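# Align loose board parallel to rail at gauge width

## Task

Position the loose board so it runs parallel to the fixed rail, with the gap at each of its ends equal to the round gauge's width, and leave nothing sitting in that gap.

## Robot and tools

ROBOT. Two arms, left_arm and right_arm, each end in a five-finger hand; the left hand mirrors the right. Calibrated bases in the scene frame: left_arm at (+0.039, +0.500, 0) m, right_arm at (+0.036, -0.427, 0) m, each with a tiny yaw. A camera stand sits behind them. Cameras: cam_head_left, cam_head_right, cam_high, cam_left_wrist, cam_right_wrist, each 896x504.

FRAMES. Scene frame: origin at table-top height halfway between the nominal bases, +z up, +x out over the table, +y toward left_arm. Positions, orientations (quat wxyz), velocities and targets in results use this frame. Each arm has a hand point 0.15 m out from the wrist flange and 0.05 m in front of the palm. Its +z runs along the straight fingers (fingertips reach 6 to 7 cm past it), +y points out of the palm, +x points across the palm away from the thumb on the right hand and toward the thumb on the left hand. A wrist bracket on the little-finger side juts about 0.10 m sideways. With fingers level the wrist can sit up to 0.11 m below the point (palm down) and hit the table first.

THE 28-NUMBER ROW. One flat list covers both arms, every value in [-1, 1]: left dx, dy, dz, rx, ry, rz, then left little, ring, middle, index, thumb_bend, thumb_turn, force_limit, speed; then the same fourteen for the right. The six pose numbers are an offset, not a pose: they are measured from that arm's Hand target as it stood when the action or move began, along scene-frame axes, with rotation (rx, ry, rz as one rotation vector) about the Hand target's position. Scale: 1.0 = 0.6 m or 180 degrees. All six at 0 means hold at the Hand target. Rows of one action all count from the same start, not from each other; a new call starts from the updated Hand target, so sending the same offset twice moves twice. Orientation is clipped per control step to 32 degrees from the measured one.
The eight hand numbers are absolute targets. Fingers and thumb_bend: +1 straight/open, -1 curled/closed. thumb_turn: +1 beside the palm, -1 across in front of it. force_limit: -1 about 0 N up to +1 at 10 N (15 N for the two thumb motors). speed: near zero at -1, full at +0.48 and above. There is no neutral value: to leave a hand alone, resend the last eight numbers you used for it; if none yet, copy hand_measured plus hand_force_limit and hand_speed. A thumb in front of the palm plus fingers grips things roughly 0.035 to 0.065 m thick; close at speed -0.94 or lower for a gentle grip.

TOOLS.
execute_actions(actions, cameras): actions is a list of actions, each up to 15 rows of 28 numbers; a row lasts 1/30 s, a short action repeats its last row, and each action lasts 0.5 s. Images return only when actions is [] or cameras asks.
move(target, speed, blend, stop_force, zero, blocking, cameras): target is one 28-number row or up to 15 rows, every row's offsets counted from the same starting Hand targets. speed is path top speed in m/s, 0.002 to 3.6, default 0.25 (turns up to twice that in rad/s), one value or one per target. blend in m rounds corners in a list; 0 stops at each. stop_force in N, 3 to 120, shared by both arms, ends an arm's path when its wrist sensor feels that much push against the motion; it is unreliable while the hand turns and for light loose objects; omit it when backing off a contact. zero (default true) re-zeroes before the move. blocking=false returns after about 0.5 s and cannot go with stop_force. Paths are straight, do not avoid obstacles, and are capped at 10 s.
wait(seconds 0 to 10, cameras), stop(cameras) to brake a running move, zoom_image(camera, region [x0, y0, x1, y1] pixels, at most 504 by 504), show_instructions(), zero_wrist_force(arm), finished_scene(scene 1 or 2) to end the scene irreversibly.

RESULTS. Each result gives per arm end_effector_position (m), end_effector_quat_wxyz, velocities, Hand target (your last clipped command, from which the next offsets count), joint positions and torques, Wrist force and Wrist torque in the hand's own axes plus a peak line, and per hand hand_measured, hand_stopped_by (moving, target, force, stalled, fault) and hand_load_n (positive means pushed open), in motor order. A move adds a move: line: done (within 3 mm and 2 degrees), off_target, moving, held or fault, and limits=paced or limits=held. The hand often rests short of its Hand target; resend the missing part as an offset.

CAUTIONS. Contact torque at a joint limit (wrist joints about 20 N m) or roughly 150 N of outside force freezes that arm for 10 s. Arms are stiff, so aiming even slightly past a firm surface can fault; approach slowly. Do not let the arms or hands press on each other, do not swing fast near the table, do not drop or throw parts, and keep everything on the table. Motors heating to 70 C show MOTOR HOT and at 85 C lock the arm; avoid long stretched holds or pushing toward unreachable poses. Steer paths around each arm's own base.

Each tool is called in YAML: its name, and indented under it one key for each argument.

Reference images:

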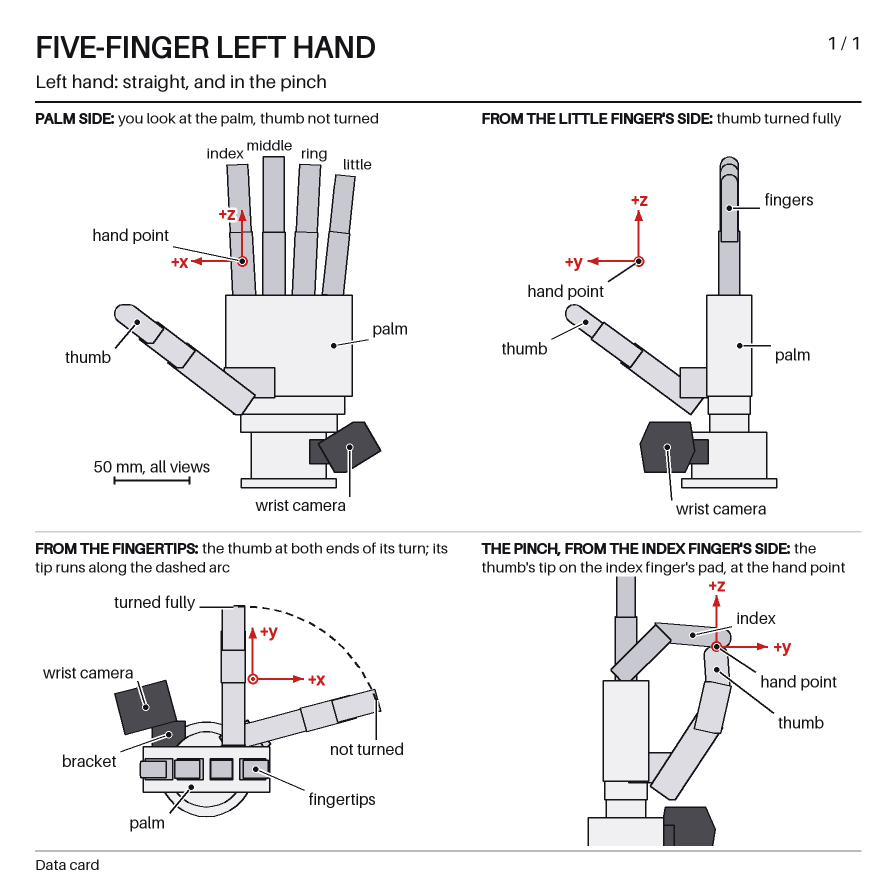

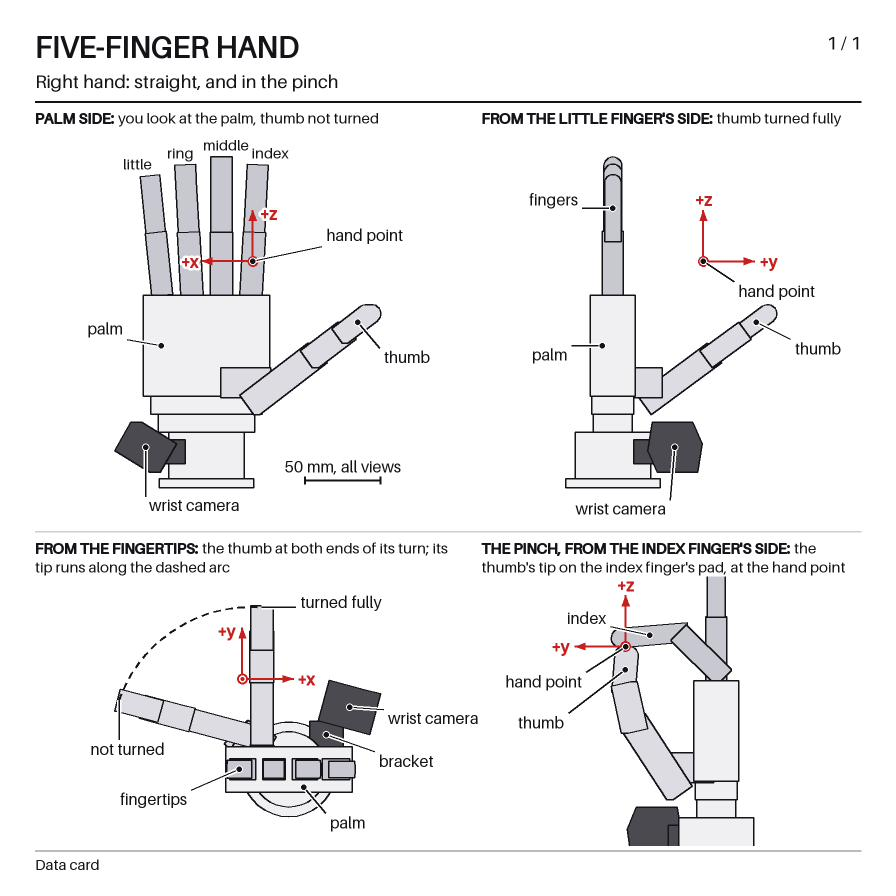

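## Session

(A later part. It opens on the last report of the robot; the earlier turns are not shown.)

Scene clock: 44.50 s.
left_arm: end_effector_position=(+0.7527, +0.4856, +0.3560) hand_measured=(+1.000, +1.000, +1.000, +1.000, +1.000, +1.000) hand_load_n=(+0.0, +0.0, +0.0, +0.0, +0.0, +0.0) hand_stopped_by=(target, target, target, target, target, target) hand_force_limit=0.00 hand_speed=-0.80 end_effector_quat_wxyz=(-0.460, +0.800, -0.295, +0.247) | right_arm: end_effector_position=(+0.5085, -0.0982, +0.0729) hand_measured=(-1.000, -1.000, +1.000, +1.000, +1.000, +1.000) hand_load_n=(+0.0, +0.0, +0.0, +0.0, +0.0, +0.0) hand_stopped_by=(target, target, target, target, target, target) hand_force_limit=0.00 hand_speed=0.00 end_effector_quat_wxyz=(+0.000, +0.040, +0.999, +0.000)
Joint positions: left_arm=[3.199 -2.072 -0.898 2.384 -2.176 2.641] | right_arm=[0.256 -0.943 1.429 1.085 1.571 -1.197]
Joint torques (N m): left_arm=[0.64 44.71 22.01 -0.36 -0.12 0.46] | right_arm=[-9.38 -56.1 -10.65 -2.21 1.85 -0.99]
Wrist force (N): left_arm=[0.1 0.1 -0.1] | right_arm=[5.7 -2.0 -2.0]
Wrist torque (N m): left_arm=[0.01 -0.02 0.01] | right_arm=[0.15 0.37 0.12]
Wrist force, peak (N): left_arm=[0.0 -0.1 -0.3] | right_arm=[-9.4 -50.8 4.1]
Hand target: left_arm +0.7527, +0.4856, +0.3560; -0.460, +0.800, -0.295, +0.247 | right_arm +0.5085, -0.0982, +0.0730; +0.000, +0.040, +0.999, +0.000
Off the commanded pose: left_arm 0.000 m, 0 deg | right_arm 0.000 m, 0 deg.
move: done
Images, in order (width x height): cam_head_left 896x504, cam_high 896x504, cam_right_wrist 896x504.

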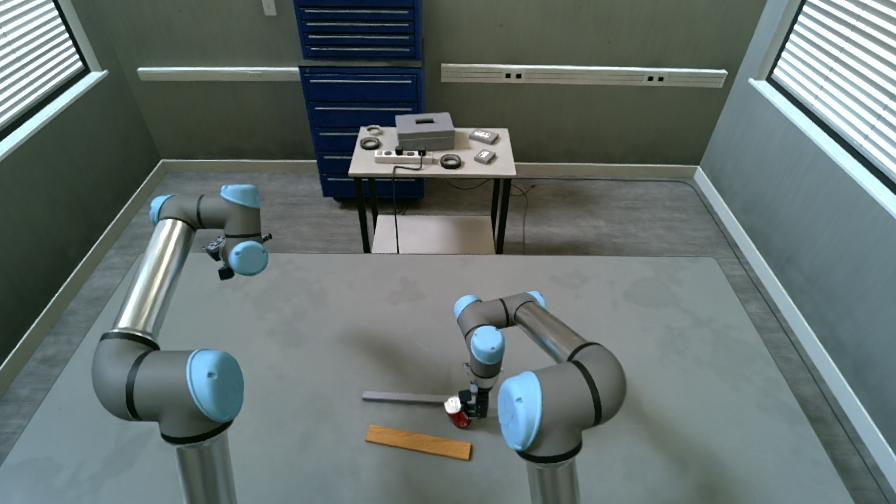

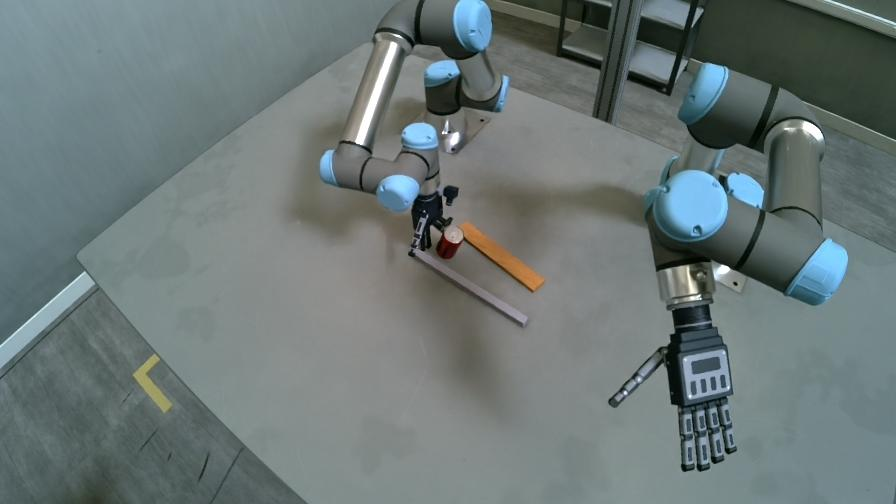

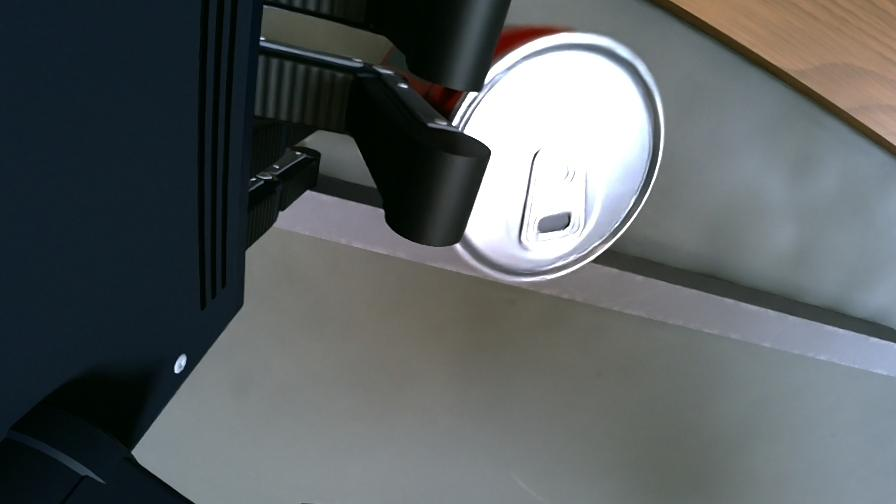

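move:
  target:
    - [0,0,0,0,0,0, 1,1,1,1,1,1,0,-0.8, -0.008,-0.004,0,0,0,0,-1,-1,1,1,1,1,0,0]
    - [0,0,0,0,0,0, 1,1,1,1,1,1,0,-0.8, -0.012,-0.08,0,0,0,0,-1,-1,1,1,1,1,0,0]
  speed: [0.02,0.03]
  cameras: ["cam_right_wrist","cam_high","cam_head_left"]

zoom_image:
  camera: "cam_high"
  region: [400, 200, 480, 270]

zoom_image:
  camera: "cam_head_left"
  region: [430, 370, 510, 440]

Scene clock: 49.83 s.
left_arm: end_effector_position=(+0.7527, +0.4856, +0.3560) hand_measured=(+1.000, +1.000, +1.000, +1.000, +1.000, +1.000) hand_load_n=(+0.0, -0.5, +0.0, +0.0, +0.0, -0.5) hand_stopped_by=(target, target, target, target, target, target) hand_force_limit=0.00 hand_speed=-0.80 end_effector_quat_wxyz=(-0.460, +0.800, -0.295, +0.247) | right_arm: end_effector_position=(+0.5013, -0.1463, +0.0731) hand_measured=(-1.000, -1.000, +1.000, +1.000, +1.000, +1.000) hand_load_n=(+0.5, +0.0, +0.0, +0.0, +0.0, +0.0) hand_stopped_by=(target, target, target, target, target, target) hand_force_limit=0.00 hand_speed=0.00 end_effector_quat_wxyz=(+0.000, +0.040, +0.999, +0.000) end_effector_velocity=(+0.001, +0.002, +0.001) end_effector_angular_velocity=(+0.000, -0.003, -0.002)
Joint positions: left_arm=[3.199 -2.072 -0.898 2.384 -2.176 2.641] | right_arm=[0.163 -1.008 1.539 1.039 1.571 -1.29]
Joint velocities: left_arm=[within noise] | right_arm=[0.004 0.001 -0.004 0 0 0.006]
Joint torques (N m): left_arm=[1.44 43.83 23.48 -0.51 -0.11 0.25] | right_arm=[7.67 -26.16 -27.62 2.4 -1.47 0.86]
Wrist force (N): left_arm=[0.1 0.0 0.0] | right_arm=[-1.1 -1.2 1.1]
Wrist torque (N m): left_arm=[-0.01 -0.03 0.01] | right_arm=[-0.18 0.12 -0.11]
Wrist force, peak (N): left_arm=[0.3 0.3 -0.1] | right_arm=[6.1 -2.4 0.0]
Hand target: left_arm +0.7527, +0.4856, +0.3560; -0.460, +0.800, -0.295, +0.247 | right_arm +0.5013, -0.1462, +0.0730; +0.000, +0.040, +0.999, +0.000
Off the commanded pose: left_arm 0.000 m, 0 deg | right_arm 0.000 m, 0 deg.
move: done
Images, in order (width x height): cam_head_left 896x504, cam_high 896x504, cam_right_wrist 896x504.

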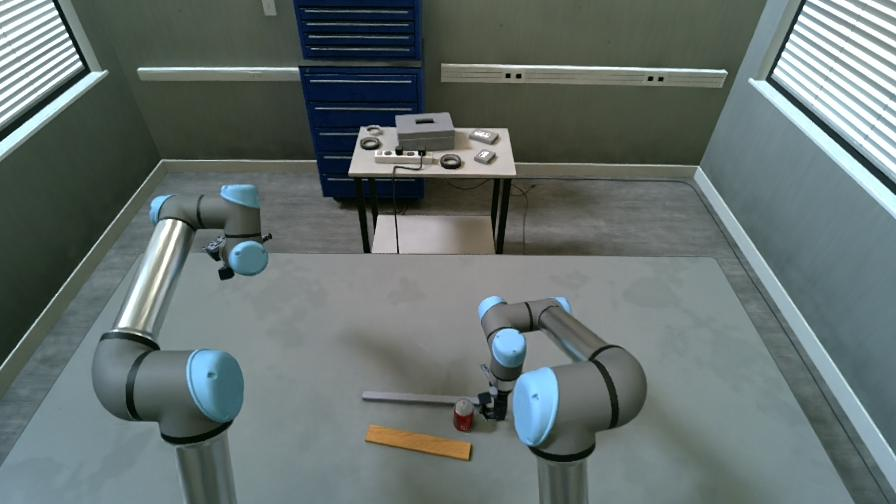

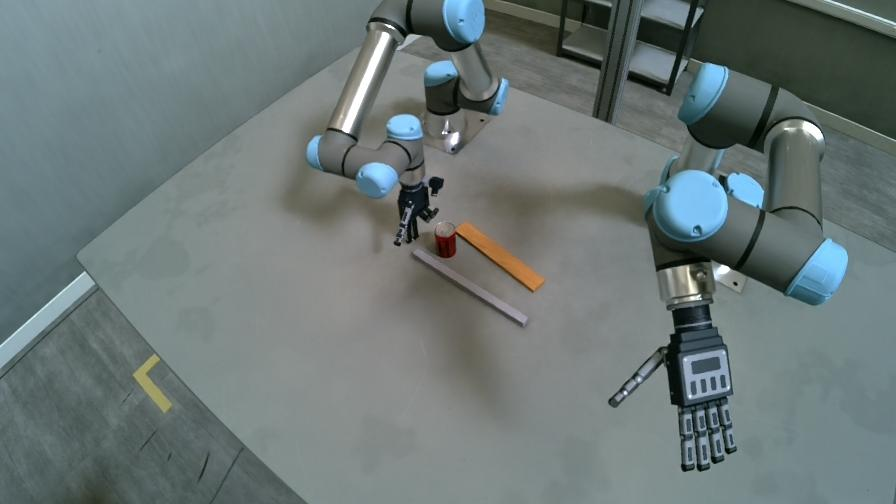

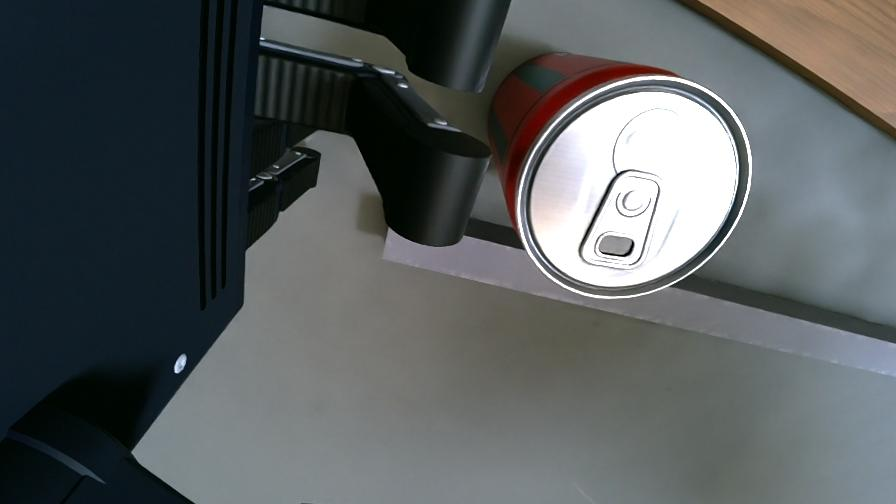

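Scaled by 6.300 from the camera's 896x504 image, which has a finer 1280x720 frame.

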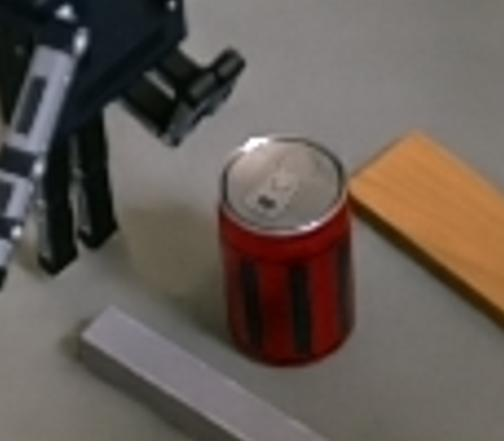

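Scaled by 6.300 from the camera's 896x504 image, which has a finer 1280x720 frame.

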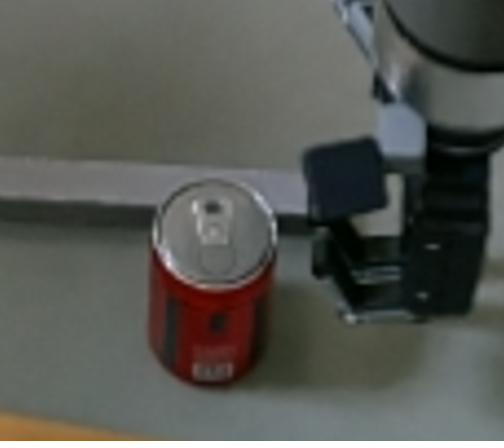

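move:
  target:
    - [0,0,0,0,0,0, 1,1,1,1,1,1,0,-0.8, 0,-0.04,0,0,0,0,-1,-1,1,1,1,1,0,0]
    - [0,0,0,0,0,0, 1,1,1,1,1,1,0,-0.8, 0,-0.04,0.18,0,0,0,-1,-1,1,1,1,1,0,0]
    - [0,0,0,0,0,0, 1,1,1,1,1,1,0,-0.8, -0.1355,0.2138,0.18,0,0,-0.4904,1,1,1,1,1,1,0,0]
  speed: [0.08,0.2,0.4]
  cameras: ["cam_right_wrist"]

Scene clock: 58.27 s.
left_arm: end_effector_position=(+0.7527, +0.4856, +0.3560) hand_measured=(+1.000, +1.000, +1.000, +1.000, +1.000, +1.000) hand_load_n=(+0.0, +0.0, +0.0, +0.0, +0.0, +0.0) hand_stopped_by=(target, target, target, target, target, target) hand_force_limit=0.00 hand_speed=-0.80 end_effector_quat_wxyz=(-0.460, +0.800, -0.295, +0.247) | right_arm: end_effector_position=(+0.4200, -0.0179, +0.1810) hand_measured=(+1.000, +1.000, +1.000, +1.000, +1.000, +1.000) hand_load_n=(+0.0, +0.0, +0.0, +0.0, +0.0, +0.0) hand_stopped_by=(target, target, target, target, target, target) hand_force_limit=0.00 hand_speed=0.00 end_effector_quat_wxyz=(+0.000, +0.724, +0.689, +0.000)
Joint positions: left_arm=[3.199 -2.072 -0.898 2.384 -2.176 2.641] | right_arm=[0.655 -0.947 1.142 1.375 1.571 0.742]
Joint torques (N m): left_arm=[-0.38 44.71 22.79 -0.37 -0.29 0.54] | right_arm=[5.08 -58.73 -29.52 0.3 -1.33 -1.13]
Wrist force (N): left_arm=[0.0 -0.1 0.0] | right_arm=[-1.0 -0.6 0.9]
Wrist torque (N m): left_arm=[-0.02 0.00 0.01] | right_arm=[-0.06 0.07 -0.26]
Wrist force, peak (N): left_arm=[0.1 -0.1 -0.4] | right_arm=[-1.1 -1.0 2.8]
Hand target: left_arm +0.7527, +0.4856, +0.3560; -0.460, +0.800, -0.295, +0.247 | right_arm +0.4200, -0.0179, +0.1810; +0.000, +0.724, +0.689, +0.000
Off the commanded pose: left_arm 0.000 m, 0 deg | right_arm 0.000 m, 0 deg.
move: done
Images, in order (width x height): cam_right_wrist 896x504.

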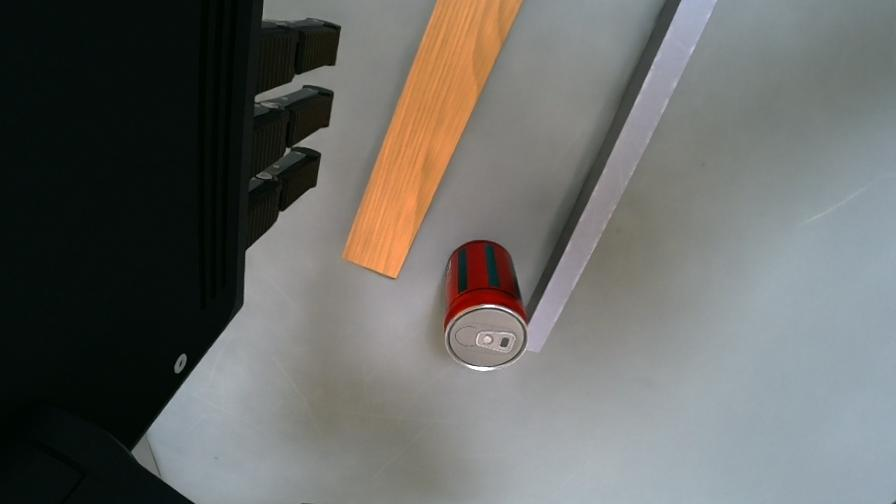

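move:
  target:
    - [0,0,0,0,0,0, 1,1,1,1,1,1,0,-0.8, 0,0,-0.18,0,0,0.0159,1,1,1,1,1,1,0,0]
    - [0,0,0,0,0,0, 1,1,1,1,1,1,0,-0.8, 0.07,0,-0.18,0,0,0.0159,1,1,1,1,1,1,0,0]
  speed: [0.12,0.04]
  cameras: ["cam_right_wrist","cam_head_left"]

zoom_image:
  camera: "cam_head_left"
  region: [350, 370, 520, 465]

Scene clock: 64.07 s.
left_arm: end_effector_position=(+0.7527, +0.4856, +0.3560) hand_measured=(+1.000, +1.000, +1.000, +1.000, +1.000, +1.000) hand_load_n=(+0.0, +0.0, +0.0, +0.0, +0.0, +0.0) hand_stopped_by=(target, target, target, target, target, target) hand_force_limit=0.00 hand_speed=-0.80 end_effector_quat_wxyz=(-0.460, +0.800, -0.295, +0.247) | right_arm: end_effector_position=(+0.4620, -0.0180, +0.0729) hand_measured=(+1.000, +1.000, +1.000, +1.000, +1.000, +1.000) hand_load_n=(+0.0, +0.0, +0.0, +0.0, -0.5, +0.0) hand_stopped_by=(target, target, target, target, target, target) hand_force_limit=0.00 hand_speed=0.00 end_effector_quat_wxyz=(+0.000, +0.707, +0.707, +0.000)
Joint positions: left_arm=[3.199 -2.072 -0.898 2.384 -2.176 2.641] | right_arm=[0.605 -0.811 1.196 1.186 1.571 0.642]
Joint torques (N m): left_arm=[-0.1 43.79 22.86 -0.48 -0.34 0.36] | right_arm=[5.37 -61.9 -9.08 -0.58 1.94 0.4]
Wrist force (N): left_arm=[0.0 0.0 -0.1] | right_arm=[-0.9 -1.0 0.7]
Wrist torque (N m): left_arm=[-0.01 -0.01 0.01] | right_arm=[-0.10 0.08 -0.11]
Wrist force, peak (N): left_arm=[0.4 0.0 -0.1] | right_arm=[-1.0 -1.0 1.8]
Hand target: left_arm +0.7527, +0.4856, +0.3560; -0.460, +0.800, -0.295, +0.247 | right_arm +0.4620, -0.0179, +0.0730; +0.000, +0.707, +0.707, +0.000
Off the commanded pose: left_arm 0.000 m, 0 deg | right_arm 0.000 m, 0 deg.
move: done
Images, in order (width x height): cam_head_left 896x504, cam_right_wrist 896x504.

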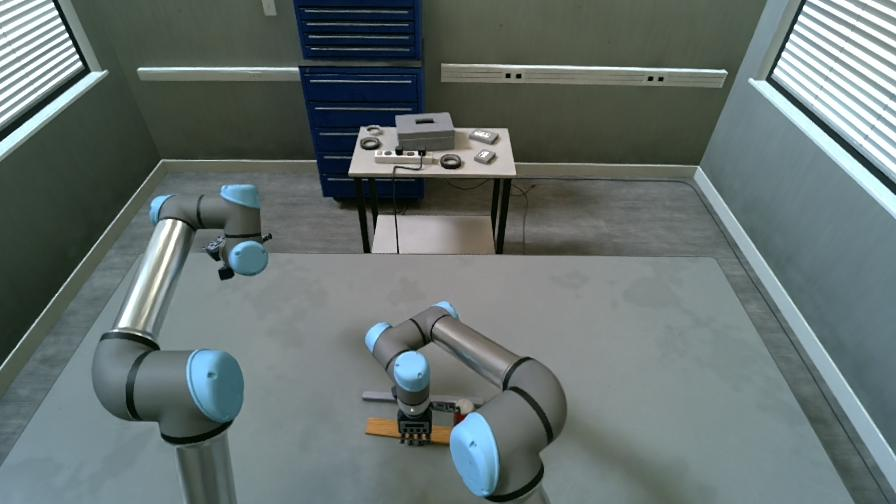

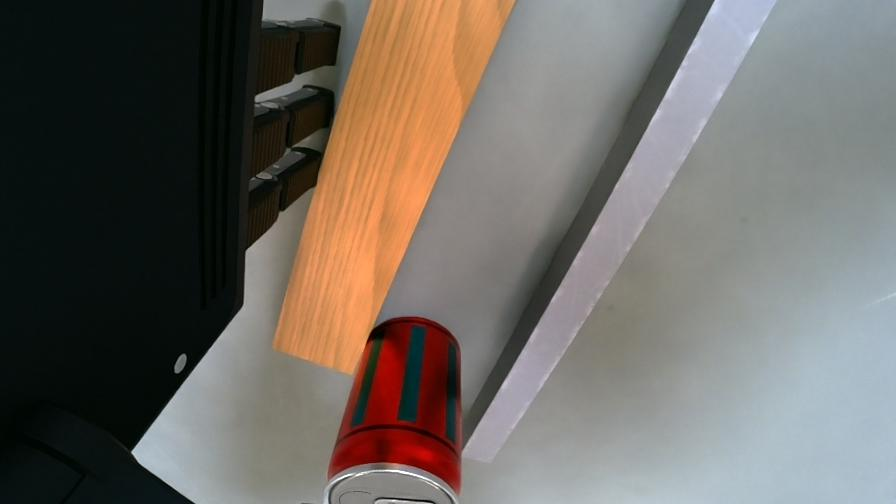

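Scaled by 2.965 from the camera's 896x504 image, which has a finer 1280x720 frame.

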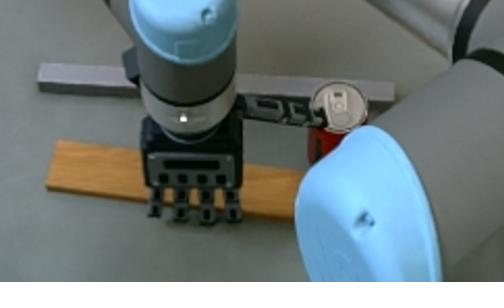

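move:
  target: [0,0,0,0,0,0, 1,1,1,1,1,1,0,-0.8, 0.0217,0,0,0,0,0,1,1,1,1,1,-1,0,0]
  speed: 0.03
  cameras: ["cam_right_wrist"]

Scene clock: 66.27 s.
left_arm: end_effector_position=(+0.7527, +0.4856, +0.3560) hand_measured=(+1.000, +1.000, +1.000, +1.000, +1.000, +1.000) hand_load_n=(-0.5, +0.0, +0.0, +0.0, +0.0, +0.0) hand_stopped_by=(target, target, target, target, target, target) hand_force_limit=0.00 hand_speed=-0.80 end_effector_quat_wxyz=(-0.460, +0.800, -0.295, +0.247) | right_arm: end_effector_position=(+0.4750, -0.0179, +0.0730) hand_measured=(+1.000, +1.000, +1.000, +1.000, +1.000, -1.000) hand_load_n=(+0.0, +0.0, +0.0, +0.0, +0.0, +0.0) hand_stopped_by=(target, target, target, target, target, target) hand_force_limit=0.00 hand_speed=0.00 end_effector_quat_wxyz=(+0.000, +0.707, +0.707, +0.000)
Joint positions: left_arm=[3.199 -2.072 -0.898 2.384 -2.176 2.641] | right_arm=[0.591 -0.79 1.159 1.202 1.571 0.628]
Joint torques (N m): left_arm=[0.12 44.67 24.08 -0.59 -0.24 0.4] | right_arm=[6.05 -62.73 -9.33 -0.64 1.6 0.72]
Wrist force (N): left_arm=[0.1 -0.2 0.0] | right_arm=[-0.9 -1.0 0.5]
Wrist torque (N m): left_arm=[-0.04 -0.02 0.01] | right_arm=[-0.02 0.08 -0.09]
Wrist force, peak (N): left_arm=[0.1 0.0 -0.4] | right_arm=[-0.9 -2.0 0.2]
Hand target: left_arm +0.7527, +0.4856, +0.3560; -0.460, +0.800, -0.295, +0.247 | right_arm +0.4750, -0.0179, +0.0730; +0.000, +0.707, +0.707, +0.000
Off the commanded pose: left_arm 0.000 m, 0 deg | right_arm 0.000 m, 0 deg.
move: done
Images, in order (width x height): cam_right_wrist 896x504.

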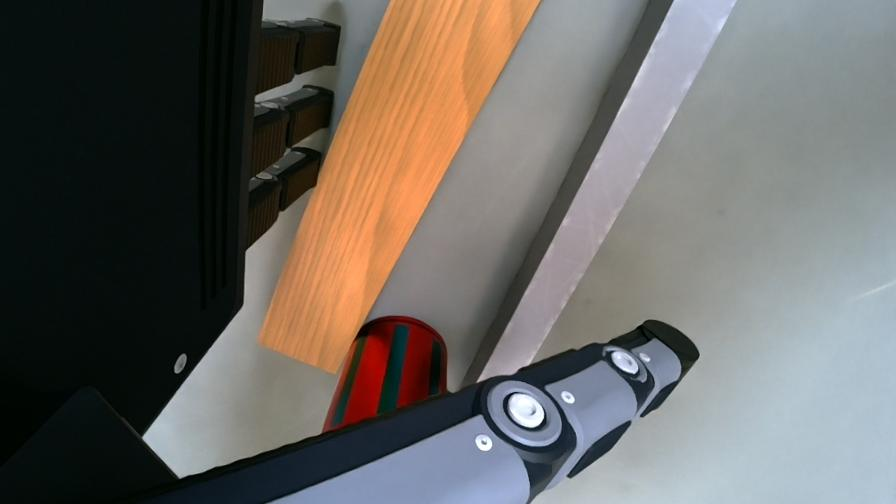

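move:
  target:
    - [0,0,0,0,0,0, 1,1,1,1,1,1,0,-0.8, -0.06,0,0,0,0,0,1,1,1,1,1,-1,0,0]
    - [0,0,0,0,0,0, 1,1,1,1,1,1,0,-0.8, -0.06,-0.1452,0,0,0,0,1,1,1,1,1,1,0,0]
  speed: [0.1,0.12]
  cameras: ["cam_right_wrist"]

move:
  target: [0,0,0,0,0,0, 1,1,1,1,1,1,0,-0.8, 0.075,0,0,0,0,0,1,1,1,1,1,1,0,0]
  speed: 0.015
  stop_force: 3
  cameras: ["cam_right_wrist"]

Scene clock: 70.43 s.
left_arm: end_effector_position=(+0.7527, +0.4856, +0.3560) hand_measured=(+1.000, +1.000, +1.000, +1.000, +1.000, +1.000) hand_load_n=(+0.0, +0.0, +0.0, +0.0, +0.0, +0.0) hand_stopped_by=(target, target, target, target, target, target) hand_force_limit=0.00 hand_speed=-0.80 end_effector_quat_wxyz=(-0.460, +0.800, -0.295, +0.247) | right_arm: end_effector_position=(+0.4390, -0.1051, +0.0730) hand_measured=(+1.000, +1.000, +1.000, +1.000, +1.000, +1.000) hand_load_n=(+0.0, +0.0, +0.0, +0.0, +0.0, +0.0) hand_stopped_by=(target, target, target, target, target, target) hand_force_limit=0.00 hand_speed=0.00 end_effector_quat_wxyz=(+0.000, +0.707, +0.707, +0.000)
Joint positions: left_arm=[3.199 -2.072 -0.898 2.384 -2.176 2.641] | right_arm=[0.488 -0.991 1.511 1.051 1.571 0.526]
Joint torques (N m): left_arm=[0.31 43.7 23.73 -0.44 -0.12 0.62] | right_arm=[-5.73 -26.46 -7.93 4.87 -0.84 -1.12]
Wrist force (N): left_arm=[0.2 -0.1 0.0] | right_arm=[-1.1 -0.7 0.9]
Wrist torque (N m): left_arm=[-0.02 -0.03 0.02] | right_arm=[-0.09 0.11 -0.11]
Wrist force, peak (N): left_arm=[0.3 0.1 -0.2] | right_arm=[-2.3 -0.8 0.6]
Hand target: left_arm +0.7527, +0.4856, +0.3560; -0.460, +0.800, -0.295, +0.247 | right_arm +0.4390, -0.1051, +0.0730; +0.000, +0.707, +0.707, +0.000
Off the commanded pose: left_arm 0.000 m, 0 deg | right_arm 0.000 m, 0 deg.
move: done
Images, in order (width x height): cam_right_wrist 896x504.

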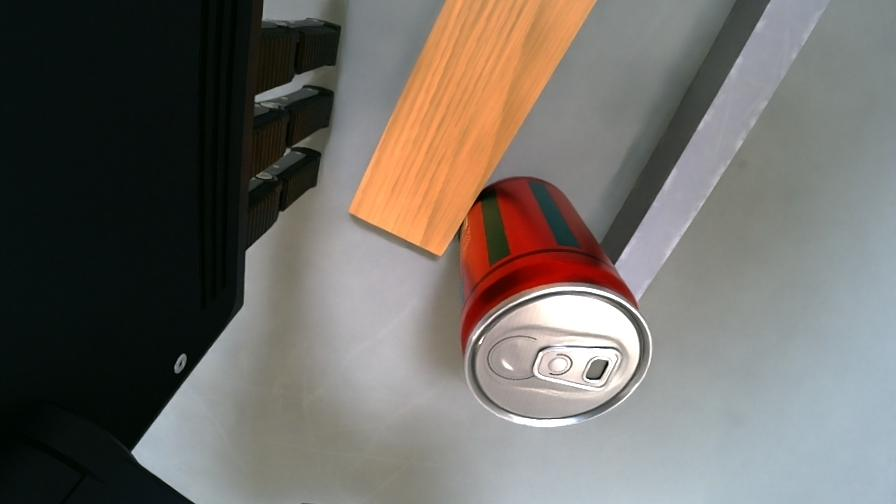

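Scene clock: 73.67 s.
left_arm: end_effector_position=(+0.7527, +0.4856, +0.3560) hand_measured=(+1.000, +1.000, +1.000, +1.000, +1.000, +1.000) hand_load_n=(+0.0, +0.0, +0.0, +0.0, +0.0, +0.0) hand_stopped_by=(target, target, target, target, target, target) hand_force_limit=0.00 hand_speed=-0.80 end_effector_quat_wxyz=(-0.460, +0.800, -0.295, +0.247) | right_arm: end_effector_position=(+0.4722, -0.1051, +0.0730) hand_measured=(+1.000, +1.000, +1.000, +1.000, +1.000, +1.000) hand_load_n=(+0.0, +0.0, +0.0, +0.0, +0.0, +0.0) hand_stopped_by=(target, target, target, target, target, target) hand_force_limit=0.00 hand_speed=0.00 end_effector_quat_wxyz=(+0.000, +0.707, +0.707, +0.000)
Joint positions: left_arm=[3.199 -2.072 -0.898 2.384 -2.176 2.641] | right_arm=[0.455 -0.94 1.424 1.087 1.571 0.492]
Joint torques (N m): left_arm=[0.85 44.17 24.9 -0.58 -0.26 0.58] | right_arm=[6.46 -57.25 -7.06 -0.87 0.82 0.51]
Wrist force (N): left_arm=[0.1 -0.1 0.0] | right_arm=[-0.9 -2.3 0.0]
Wrist torque (N m): left_arm=[-0.02 -0.03 0.01] | right_arm=[0.02 0.11 -0.08]
Wrist force, peak (N): left_arm=[0.2 -0.2 -0.2] | right_arm=[-1.3 -4.5 0.3]
Hand target: left_arm +0.7527, +0.4856, +0.3560; -0.460, +0.800, -0.295, +0.247 | right_arm +0.4722, -0.1051, +0.0730; +0.000, +0.707, +0.707, +0.000 (not the last commanded pose)
Off the commanded pose: left_arm 0.000 m, 0 deg | right_arm 0.012 m, 0 deg.
move: contact (right_arm)
Images, in order (width x height): cam_right_wrist 896x504.

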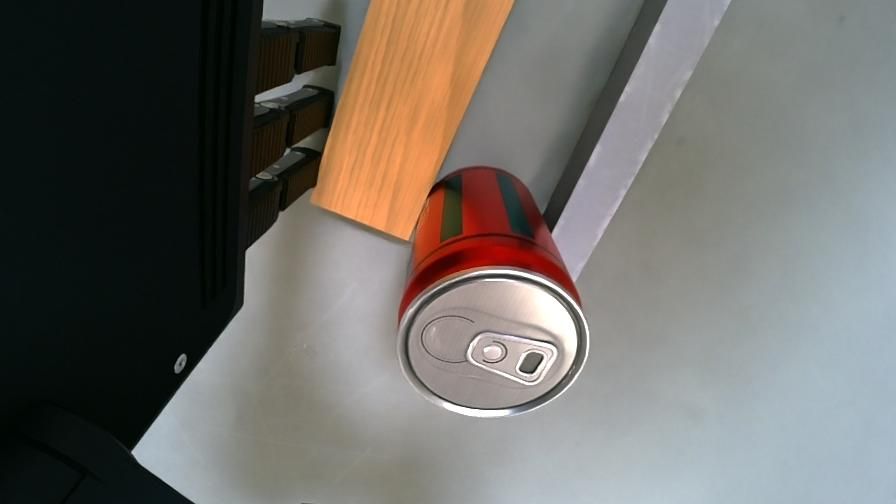

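wait:
  seconds: 0
  cameras: ["cam_high","cam_head_left","cam_right_wrist"]

zoom_image:
  camera: "cam_high"
  region: [400, 200, 560, 340]

zoom_image:
  camera: "cam_right_wrist"
  region: [380, 120, 620, 300]

Scene clock: 74.50 s.
left_arm: end_effector_position=(+0.7527, +0.4856, +0.3560) hand_measured=(+1.000, +1.000, +1.000, +1.000, +1.000, +1.000) hand_load_n=(+0.0, +0.0, +0.0, +0.0, +0.0, +0.0) hand_stopped_by=(target, target, target, target, target, target) hand_force_limit=0.00 hand_speed=-0.80 end_effector_quat_wxyz=(-0.460, +0.800, -0.295, +0.247) | right_arm: end_effector_position=(+0.4722, -0.1051, +0.0730) hand_measured=(+1.000, +1.000, +1.000, +1.000, +1.000, +1.000) hand_load_n=(+0.0, +0.0, +0.0, +0.0, +0.0, +0.0) hand_stopped_by=(target, target, target, target, target, target) hand_force_limit=0.00 hand_speed=0.00 end_effector_quat_wxyz=(+0.000, +0.707, +0.707, +0.000)
Joint positions: left_arm=[3.199 -2.072 -0.898 2.384 -2.176 2.641] | right_arm=[0.455 -0.94 1.424 1.087 1.571 0.492]
Joint torques (N m): left_arm=[1.75 44.1 23.13 -0.4 -0.05 0.64] | right_arm=[4.65 -56.42 -9.22 -0.7 0.89 0.65]
Wrist force (N): left_arm=[-0.1 -0.1 -0.1] | right_arm=[-0.9 -2.5 0.3]
Wrist torque (N m): left_arm=[-0.01 0.00 0.00] | right_arm=[-0.01 0.10 -0.08]
Wrist force, peak (N): left_arm=[0.2 0.1 -0.3] | right_arm=[-1.0 -2.6 -0.2]
Hand target: left_arm +0.7527, +0.4856, +0.3560; -0.460, +0.800, -0.295, +0.247 | right_arm +0.4722, -0.1051, +0.0730; +0.000, +0.707, +0.707, +0.000 (not the last commanded pose)
Off the commanded pose: left_arm 0.000 m, 0 deg | right_arm 0.012 m, 0 deg.
Images, in order (width x height): cam_head_left 896x504, cam_high 896x504, cam_right_wrist 896x504.

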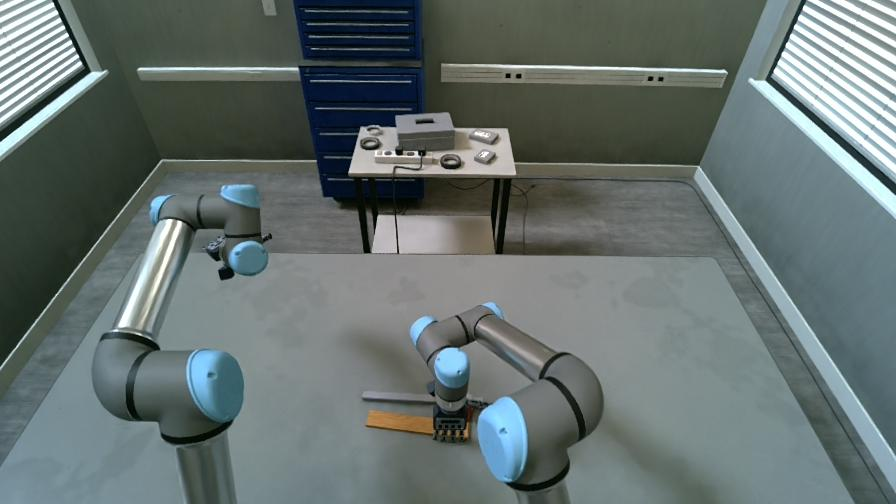

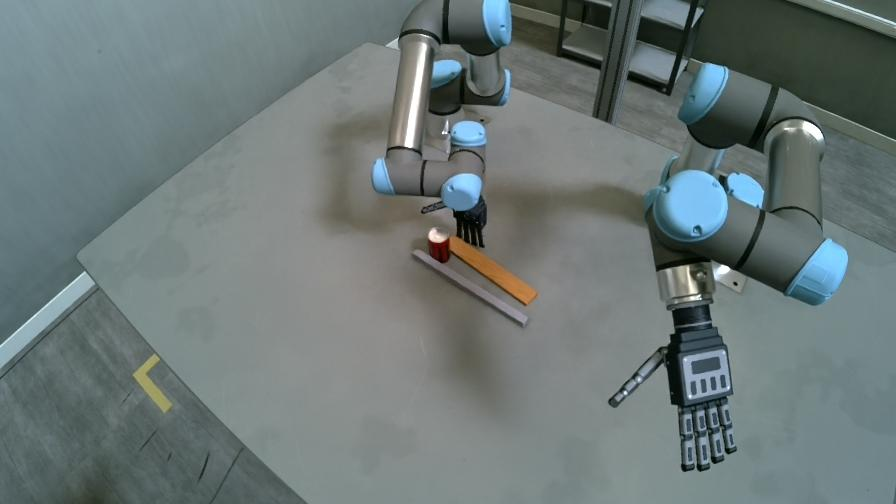

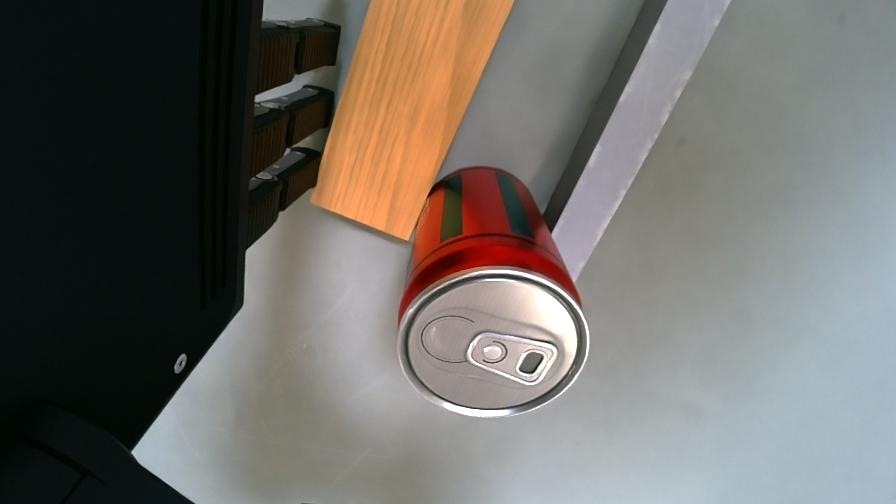

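Scaled by 3.150 from the camera's 896x504 image, which has a finer 1280x720 frame.

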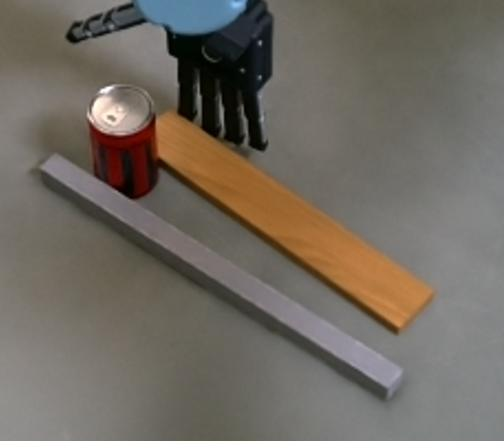

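Scaled by 2.100 from the camera's 896x504 image, which has a finer 1280x720 frame.

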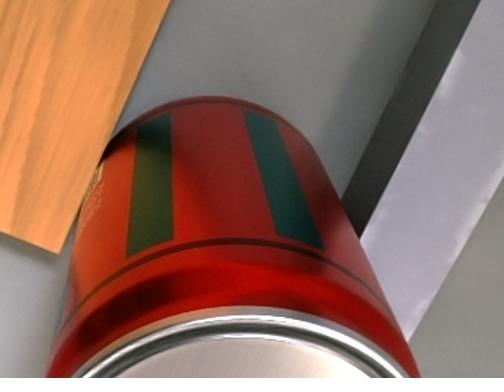

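move:
  target: [0,0,0,0,0,0, 1,1,1,1,1,1,0,-0.8, 0.012,0,0,0,0,0,1,1,1,1,1,1,0,0]
  speed: 0.015
  stop_force: 6
  cameras: ["cam_right_wrist","cam_high"]

zoom_image:
  camera: "cam_high"
  region: [400, 200, 560, 340]

zoom_image:
  camera: "cam_right_wrist"
  region: [380, 120, 620, 300]

Scene clock: 76.67 s.
left_arm: end_effector_position=(+0.7527, +0.4856, +0.3560) hand_measured=(+1.000, +1.000, +1.000, +1.000, +1.000, +1.000) hand_load_n=(+0.0, +0.0, +0.0, +0.0, +0.0, +0.0) hand_stopped_by=(target, target, target, target, target, target) hand_force_limit=0.00 hand_speed=-0.80 end_effector_quat_wxyz=(-0.460, +0.800, -0.295, +0.247) | right_arm: end_effector_position=(+0.4733, -0.1050, +0.0730) hand_measured=(+1.000, +1.000, +1.000, +1.000, +1.000, +1.000) hand_load_n=(+0.0, +0.0, +0.0, +1.0, +0.0, +0.0) hand_stopped_by=(target, target, target, target, target, target) hand_force_limit=0.00 hand_speed=0.00 end_effector_quat_wxyz=(+0.000, +0.707, +0.707, +0.000)
Joint positions: left_arm=[3.199 -2.072 -0.898 2.384 -2.176 2.641] | right_arm=[0.454 -0.938 1.421 1.088 1.571 0.491]
Joint torques (N m): left_arm=[0.19 43.32 24.57 -0.54 -0.17 0.33] | right_arm=[1.38 -56.58 -25.83 -0.73 0.91 -0.04]
Wrist force (N): left_arm=[0.1 0.0 0.1] | right_arm=[-1.0 -7.4 0.1]
Wrist torque (N m): left_arm=[-0.01 -0.01 0.01] | right_arm=[0.25 0.12 -0.06]
Wrist force, peak (N): left_arm=[0.3 0.1 -0.2] | right_arm=[-0.8 -11.1 0.6]
Hand target: left_arm +0.7527, +0.4856, +0.3560; -0.460, +0.800, -0.295, +0.247 | right_arm +0.4734, -0.1050, +0.0731; +0.000, +0.707, +0.707, +0.000 (not the last commanded pose)
Off the commanded pose: left_arm 0.000 m, 0 deg | right_arm 0.006 m, 0 deg.
move: contact (right_arm)
Images, in order (width x height): cam_high 896x504, cam_right_wrist 896x504.

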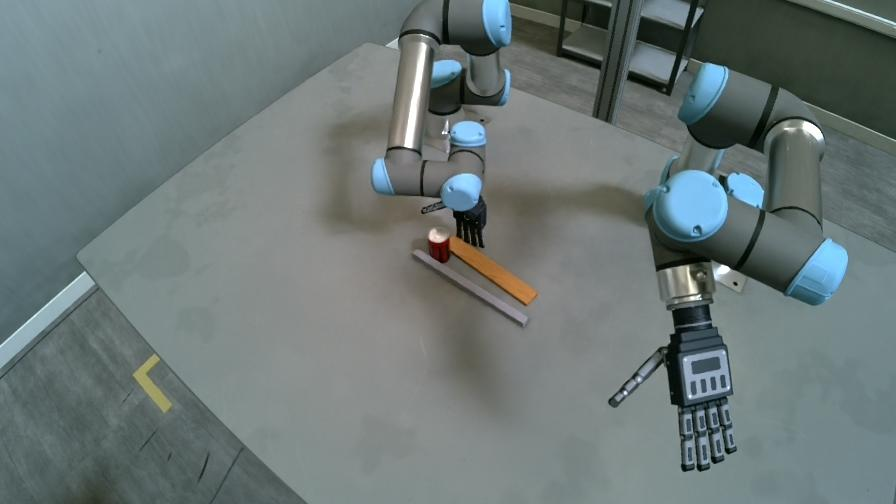

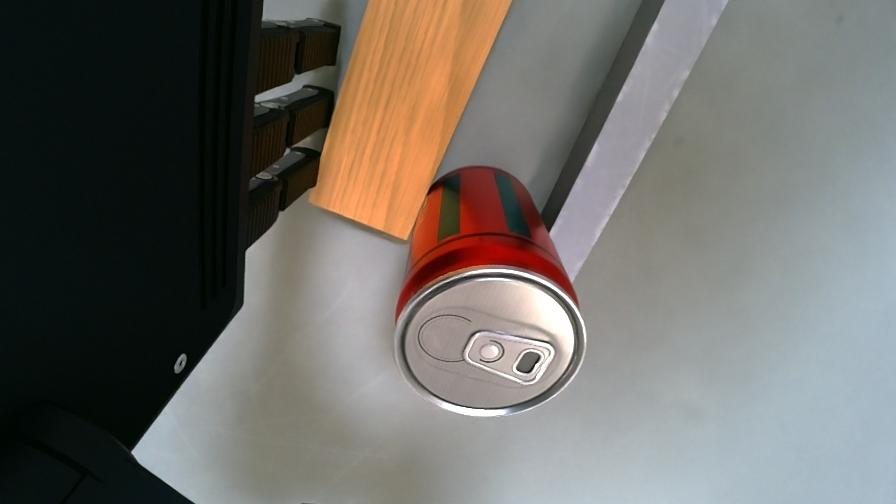

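Scaled by 3.150 from the camera's 896x504 image, which has a finer 1280x720 frame.

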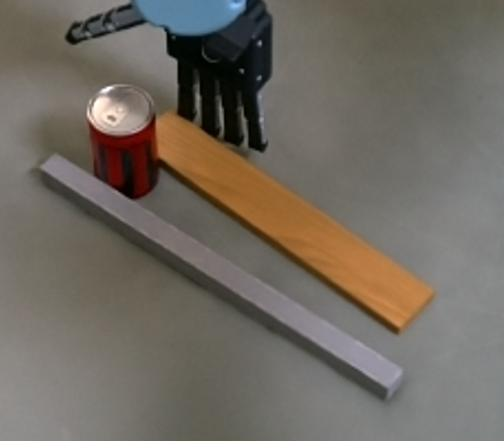

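Scaled by 2.100 from the camera's 896x504 image, which has a finer 1280x720 frame.

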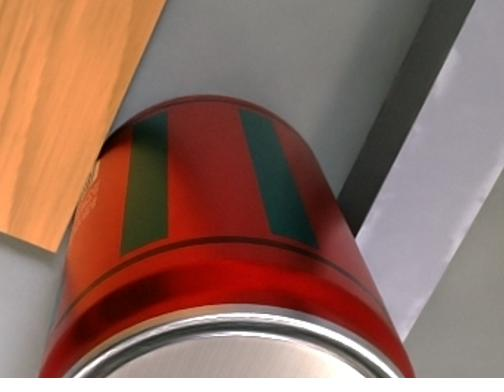

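move:
  target:
    - [0,0,0,0,0,0, 1,1,1,1,1,1,0,-0.8, -0.05,0,0,0,0,0,1,1,1,1,1,1,0,0]
    - [0,0,0,0,0,0, 1,1,1,1,1,1,0,-0.8, -0.05,0.03,0.14,0,0,0,1,1,1,1,1,1,0,0]
    - [0,0,0,0,0,0, 1,1,1,1,1,1,0,-0.8, 0.1268,0.0748,0.14,0,0,-0.0222,1,1,1,1,1,1,0,0]
    - [0,0,0,0,0,0, 1,1,1,1,1,1,0,-0.8, 0.1268,0.0748,0.078,0,0,-0.0222,1,1,1,1,1,1,0,0]
  speed: [0.08,0.15,0.15,0.1]
  cameras: ["cam_right_wrist","cam_high"]

zoom_image:
  camera: "cam_high"
  region: [400, 200, 560, 340]

Scene clock: 83.77 s.
left_arm: end_effector_position=(+0.7527, +0.4856, +0.3560) hand_measured=(+1.000, +1.000, +1.000, +1.000, +1.000, +1.000) hand_load_n=(+0.0, +0.0, +0.0, +0.0, +0.0, +0.0) hand_stopped_by=(target, target, target, target, target, target) hand_force_limit=0.00 hand_speed=-0.80 end_effector_quat_wxyz=(-0.460, +0.800, -0.295, +0.247) | right_arm: end_effector_position=(+0.5494, -0.0601, +0.1198) hand_measured=(+1.000, +1.000, +1.000, +1.000, +1.000, +1.000) hand_load_n=(+0.0, +0.0, +0.0, +0.0, +0.0, +0.0) hand_stopped_by=(target, target, target, target, target, target) hand_force_limit=0.00 hand_speed=0.00 end_effector_quat_wxyz=(+0.000, +0.731, +0.682, +0.000)
Joint positions: left_arm=[3.199 -2.072 -0.898 2.384 -2.176 2.641] | right_arm=[0.464 -0.756 0.972 1.355 1.571 0.572]
Joint torques (N m): left_arm=[0.53 43.65 25.27 -0.46 -0.2 0.41] | right_arm=[6.79 -63.99 -25.58 4.13 1.94 -1.13]
Wrist force (N): left_arm=[0.2 -0.2 -0.2] | right_arm=[-0.7 -0.6 0.4]
Wrist torque (N m): left_arm=[-0.01 -0.03 0.01] | right_arm=[-0.05 0.01 -0.26]
Wrist force, peak (N): left_arm=[0.4 0.1 -0.3] | right_arm=[-0.7 -7.8 0.3]
Hand target: left_arm +0.7527, +0.4856, +0.3560; -0.460, +0.800, -0.295, +0.247 | right_arm +0.5494, -0.0601, +0.1199; +0.000, +0.731, +0.682, +0.000
Off the commanded pose: left_arm 0.000 m, 0 deg | right_arm 0.000 m, 0 deg.
move: done
Images, in order (width x height): cam_high 896x504, cam_right_wrist 896x504.

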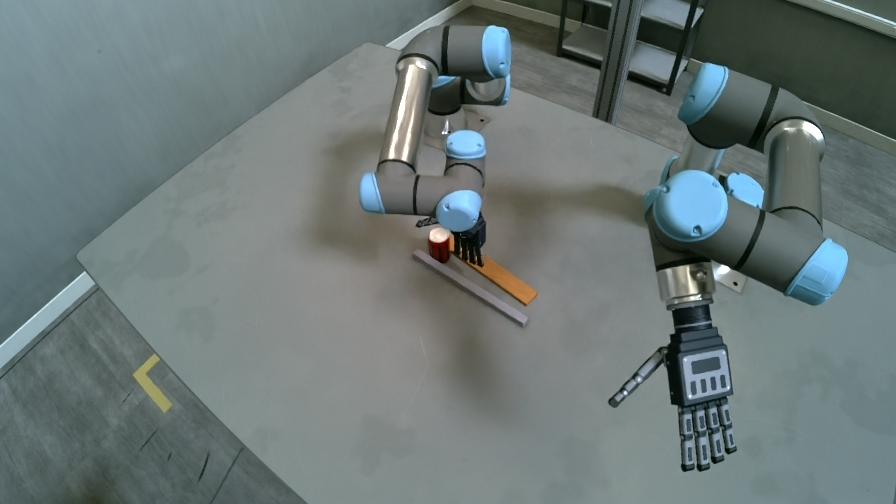

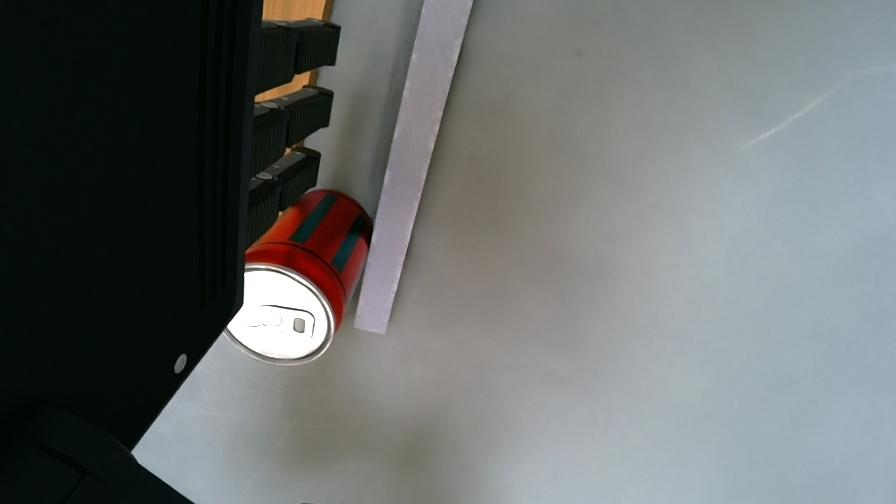

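Scaled by 3.150 from the camera's 896x504 image, which has a finer 1280x720 frame.

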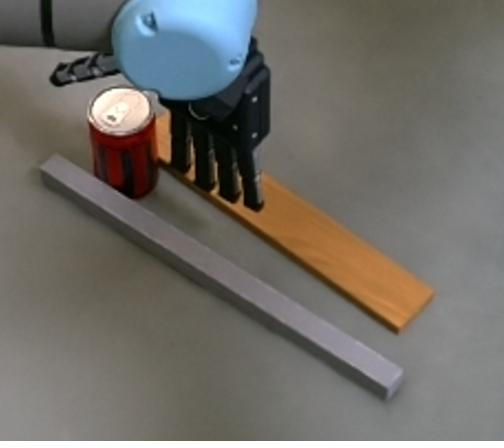

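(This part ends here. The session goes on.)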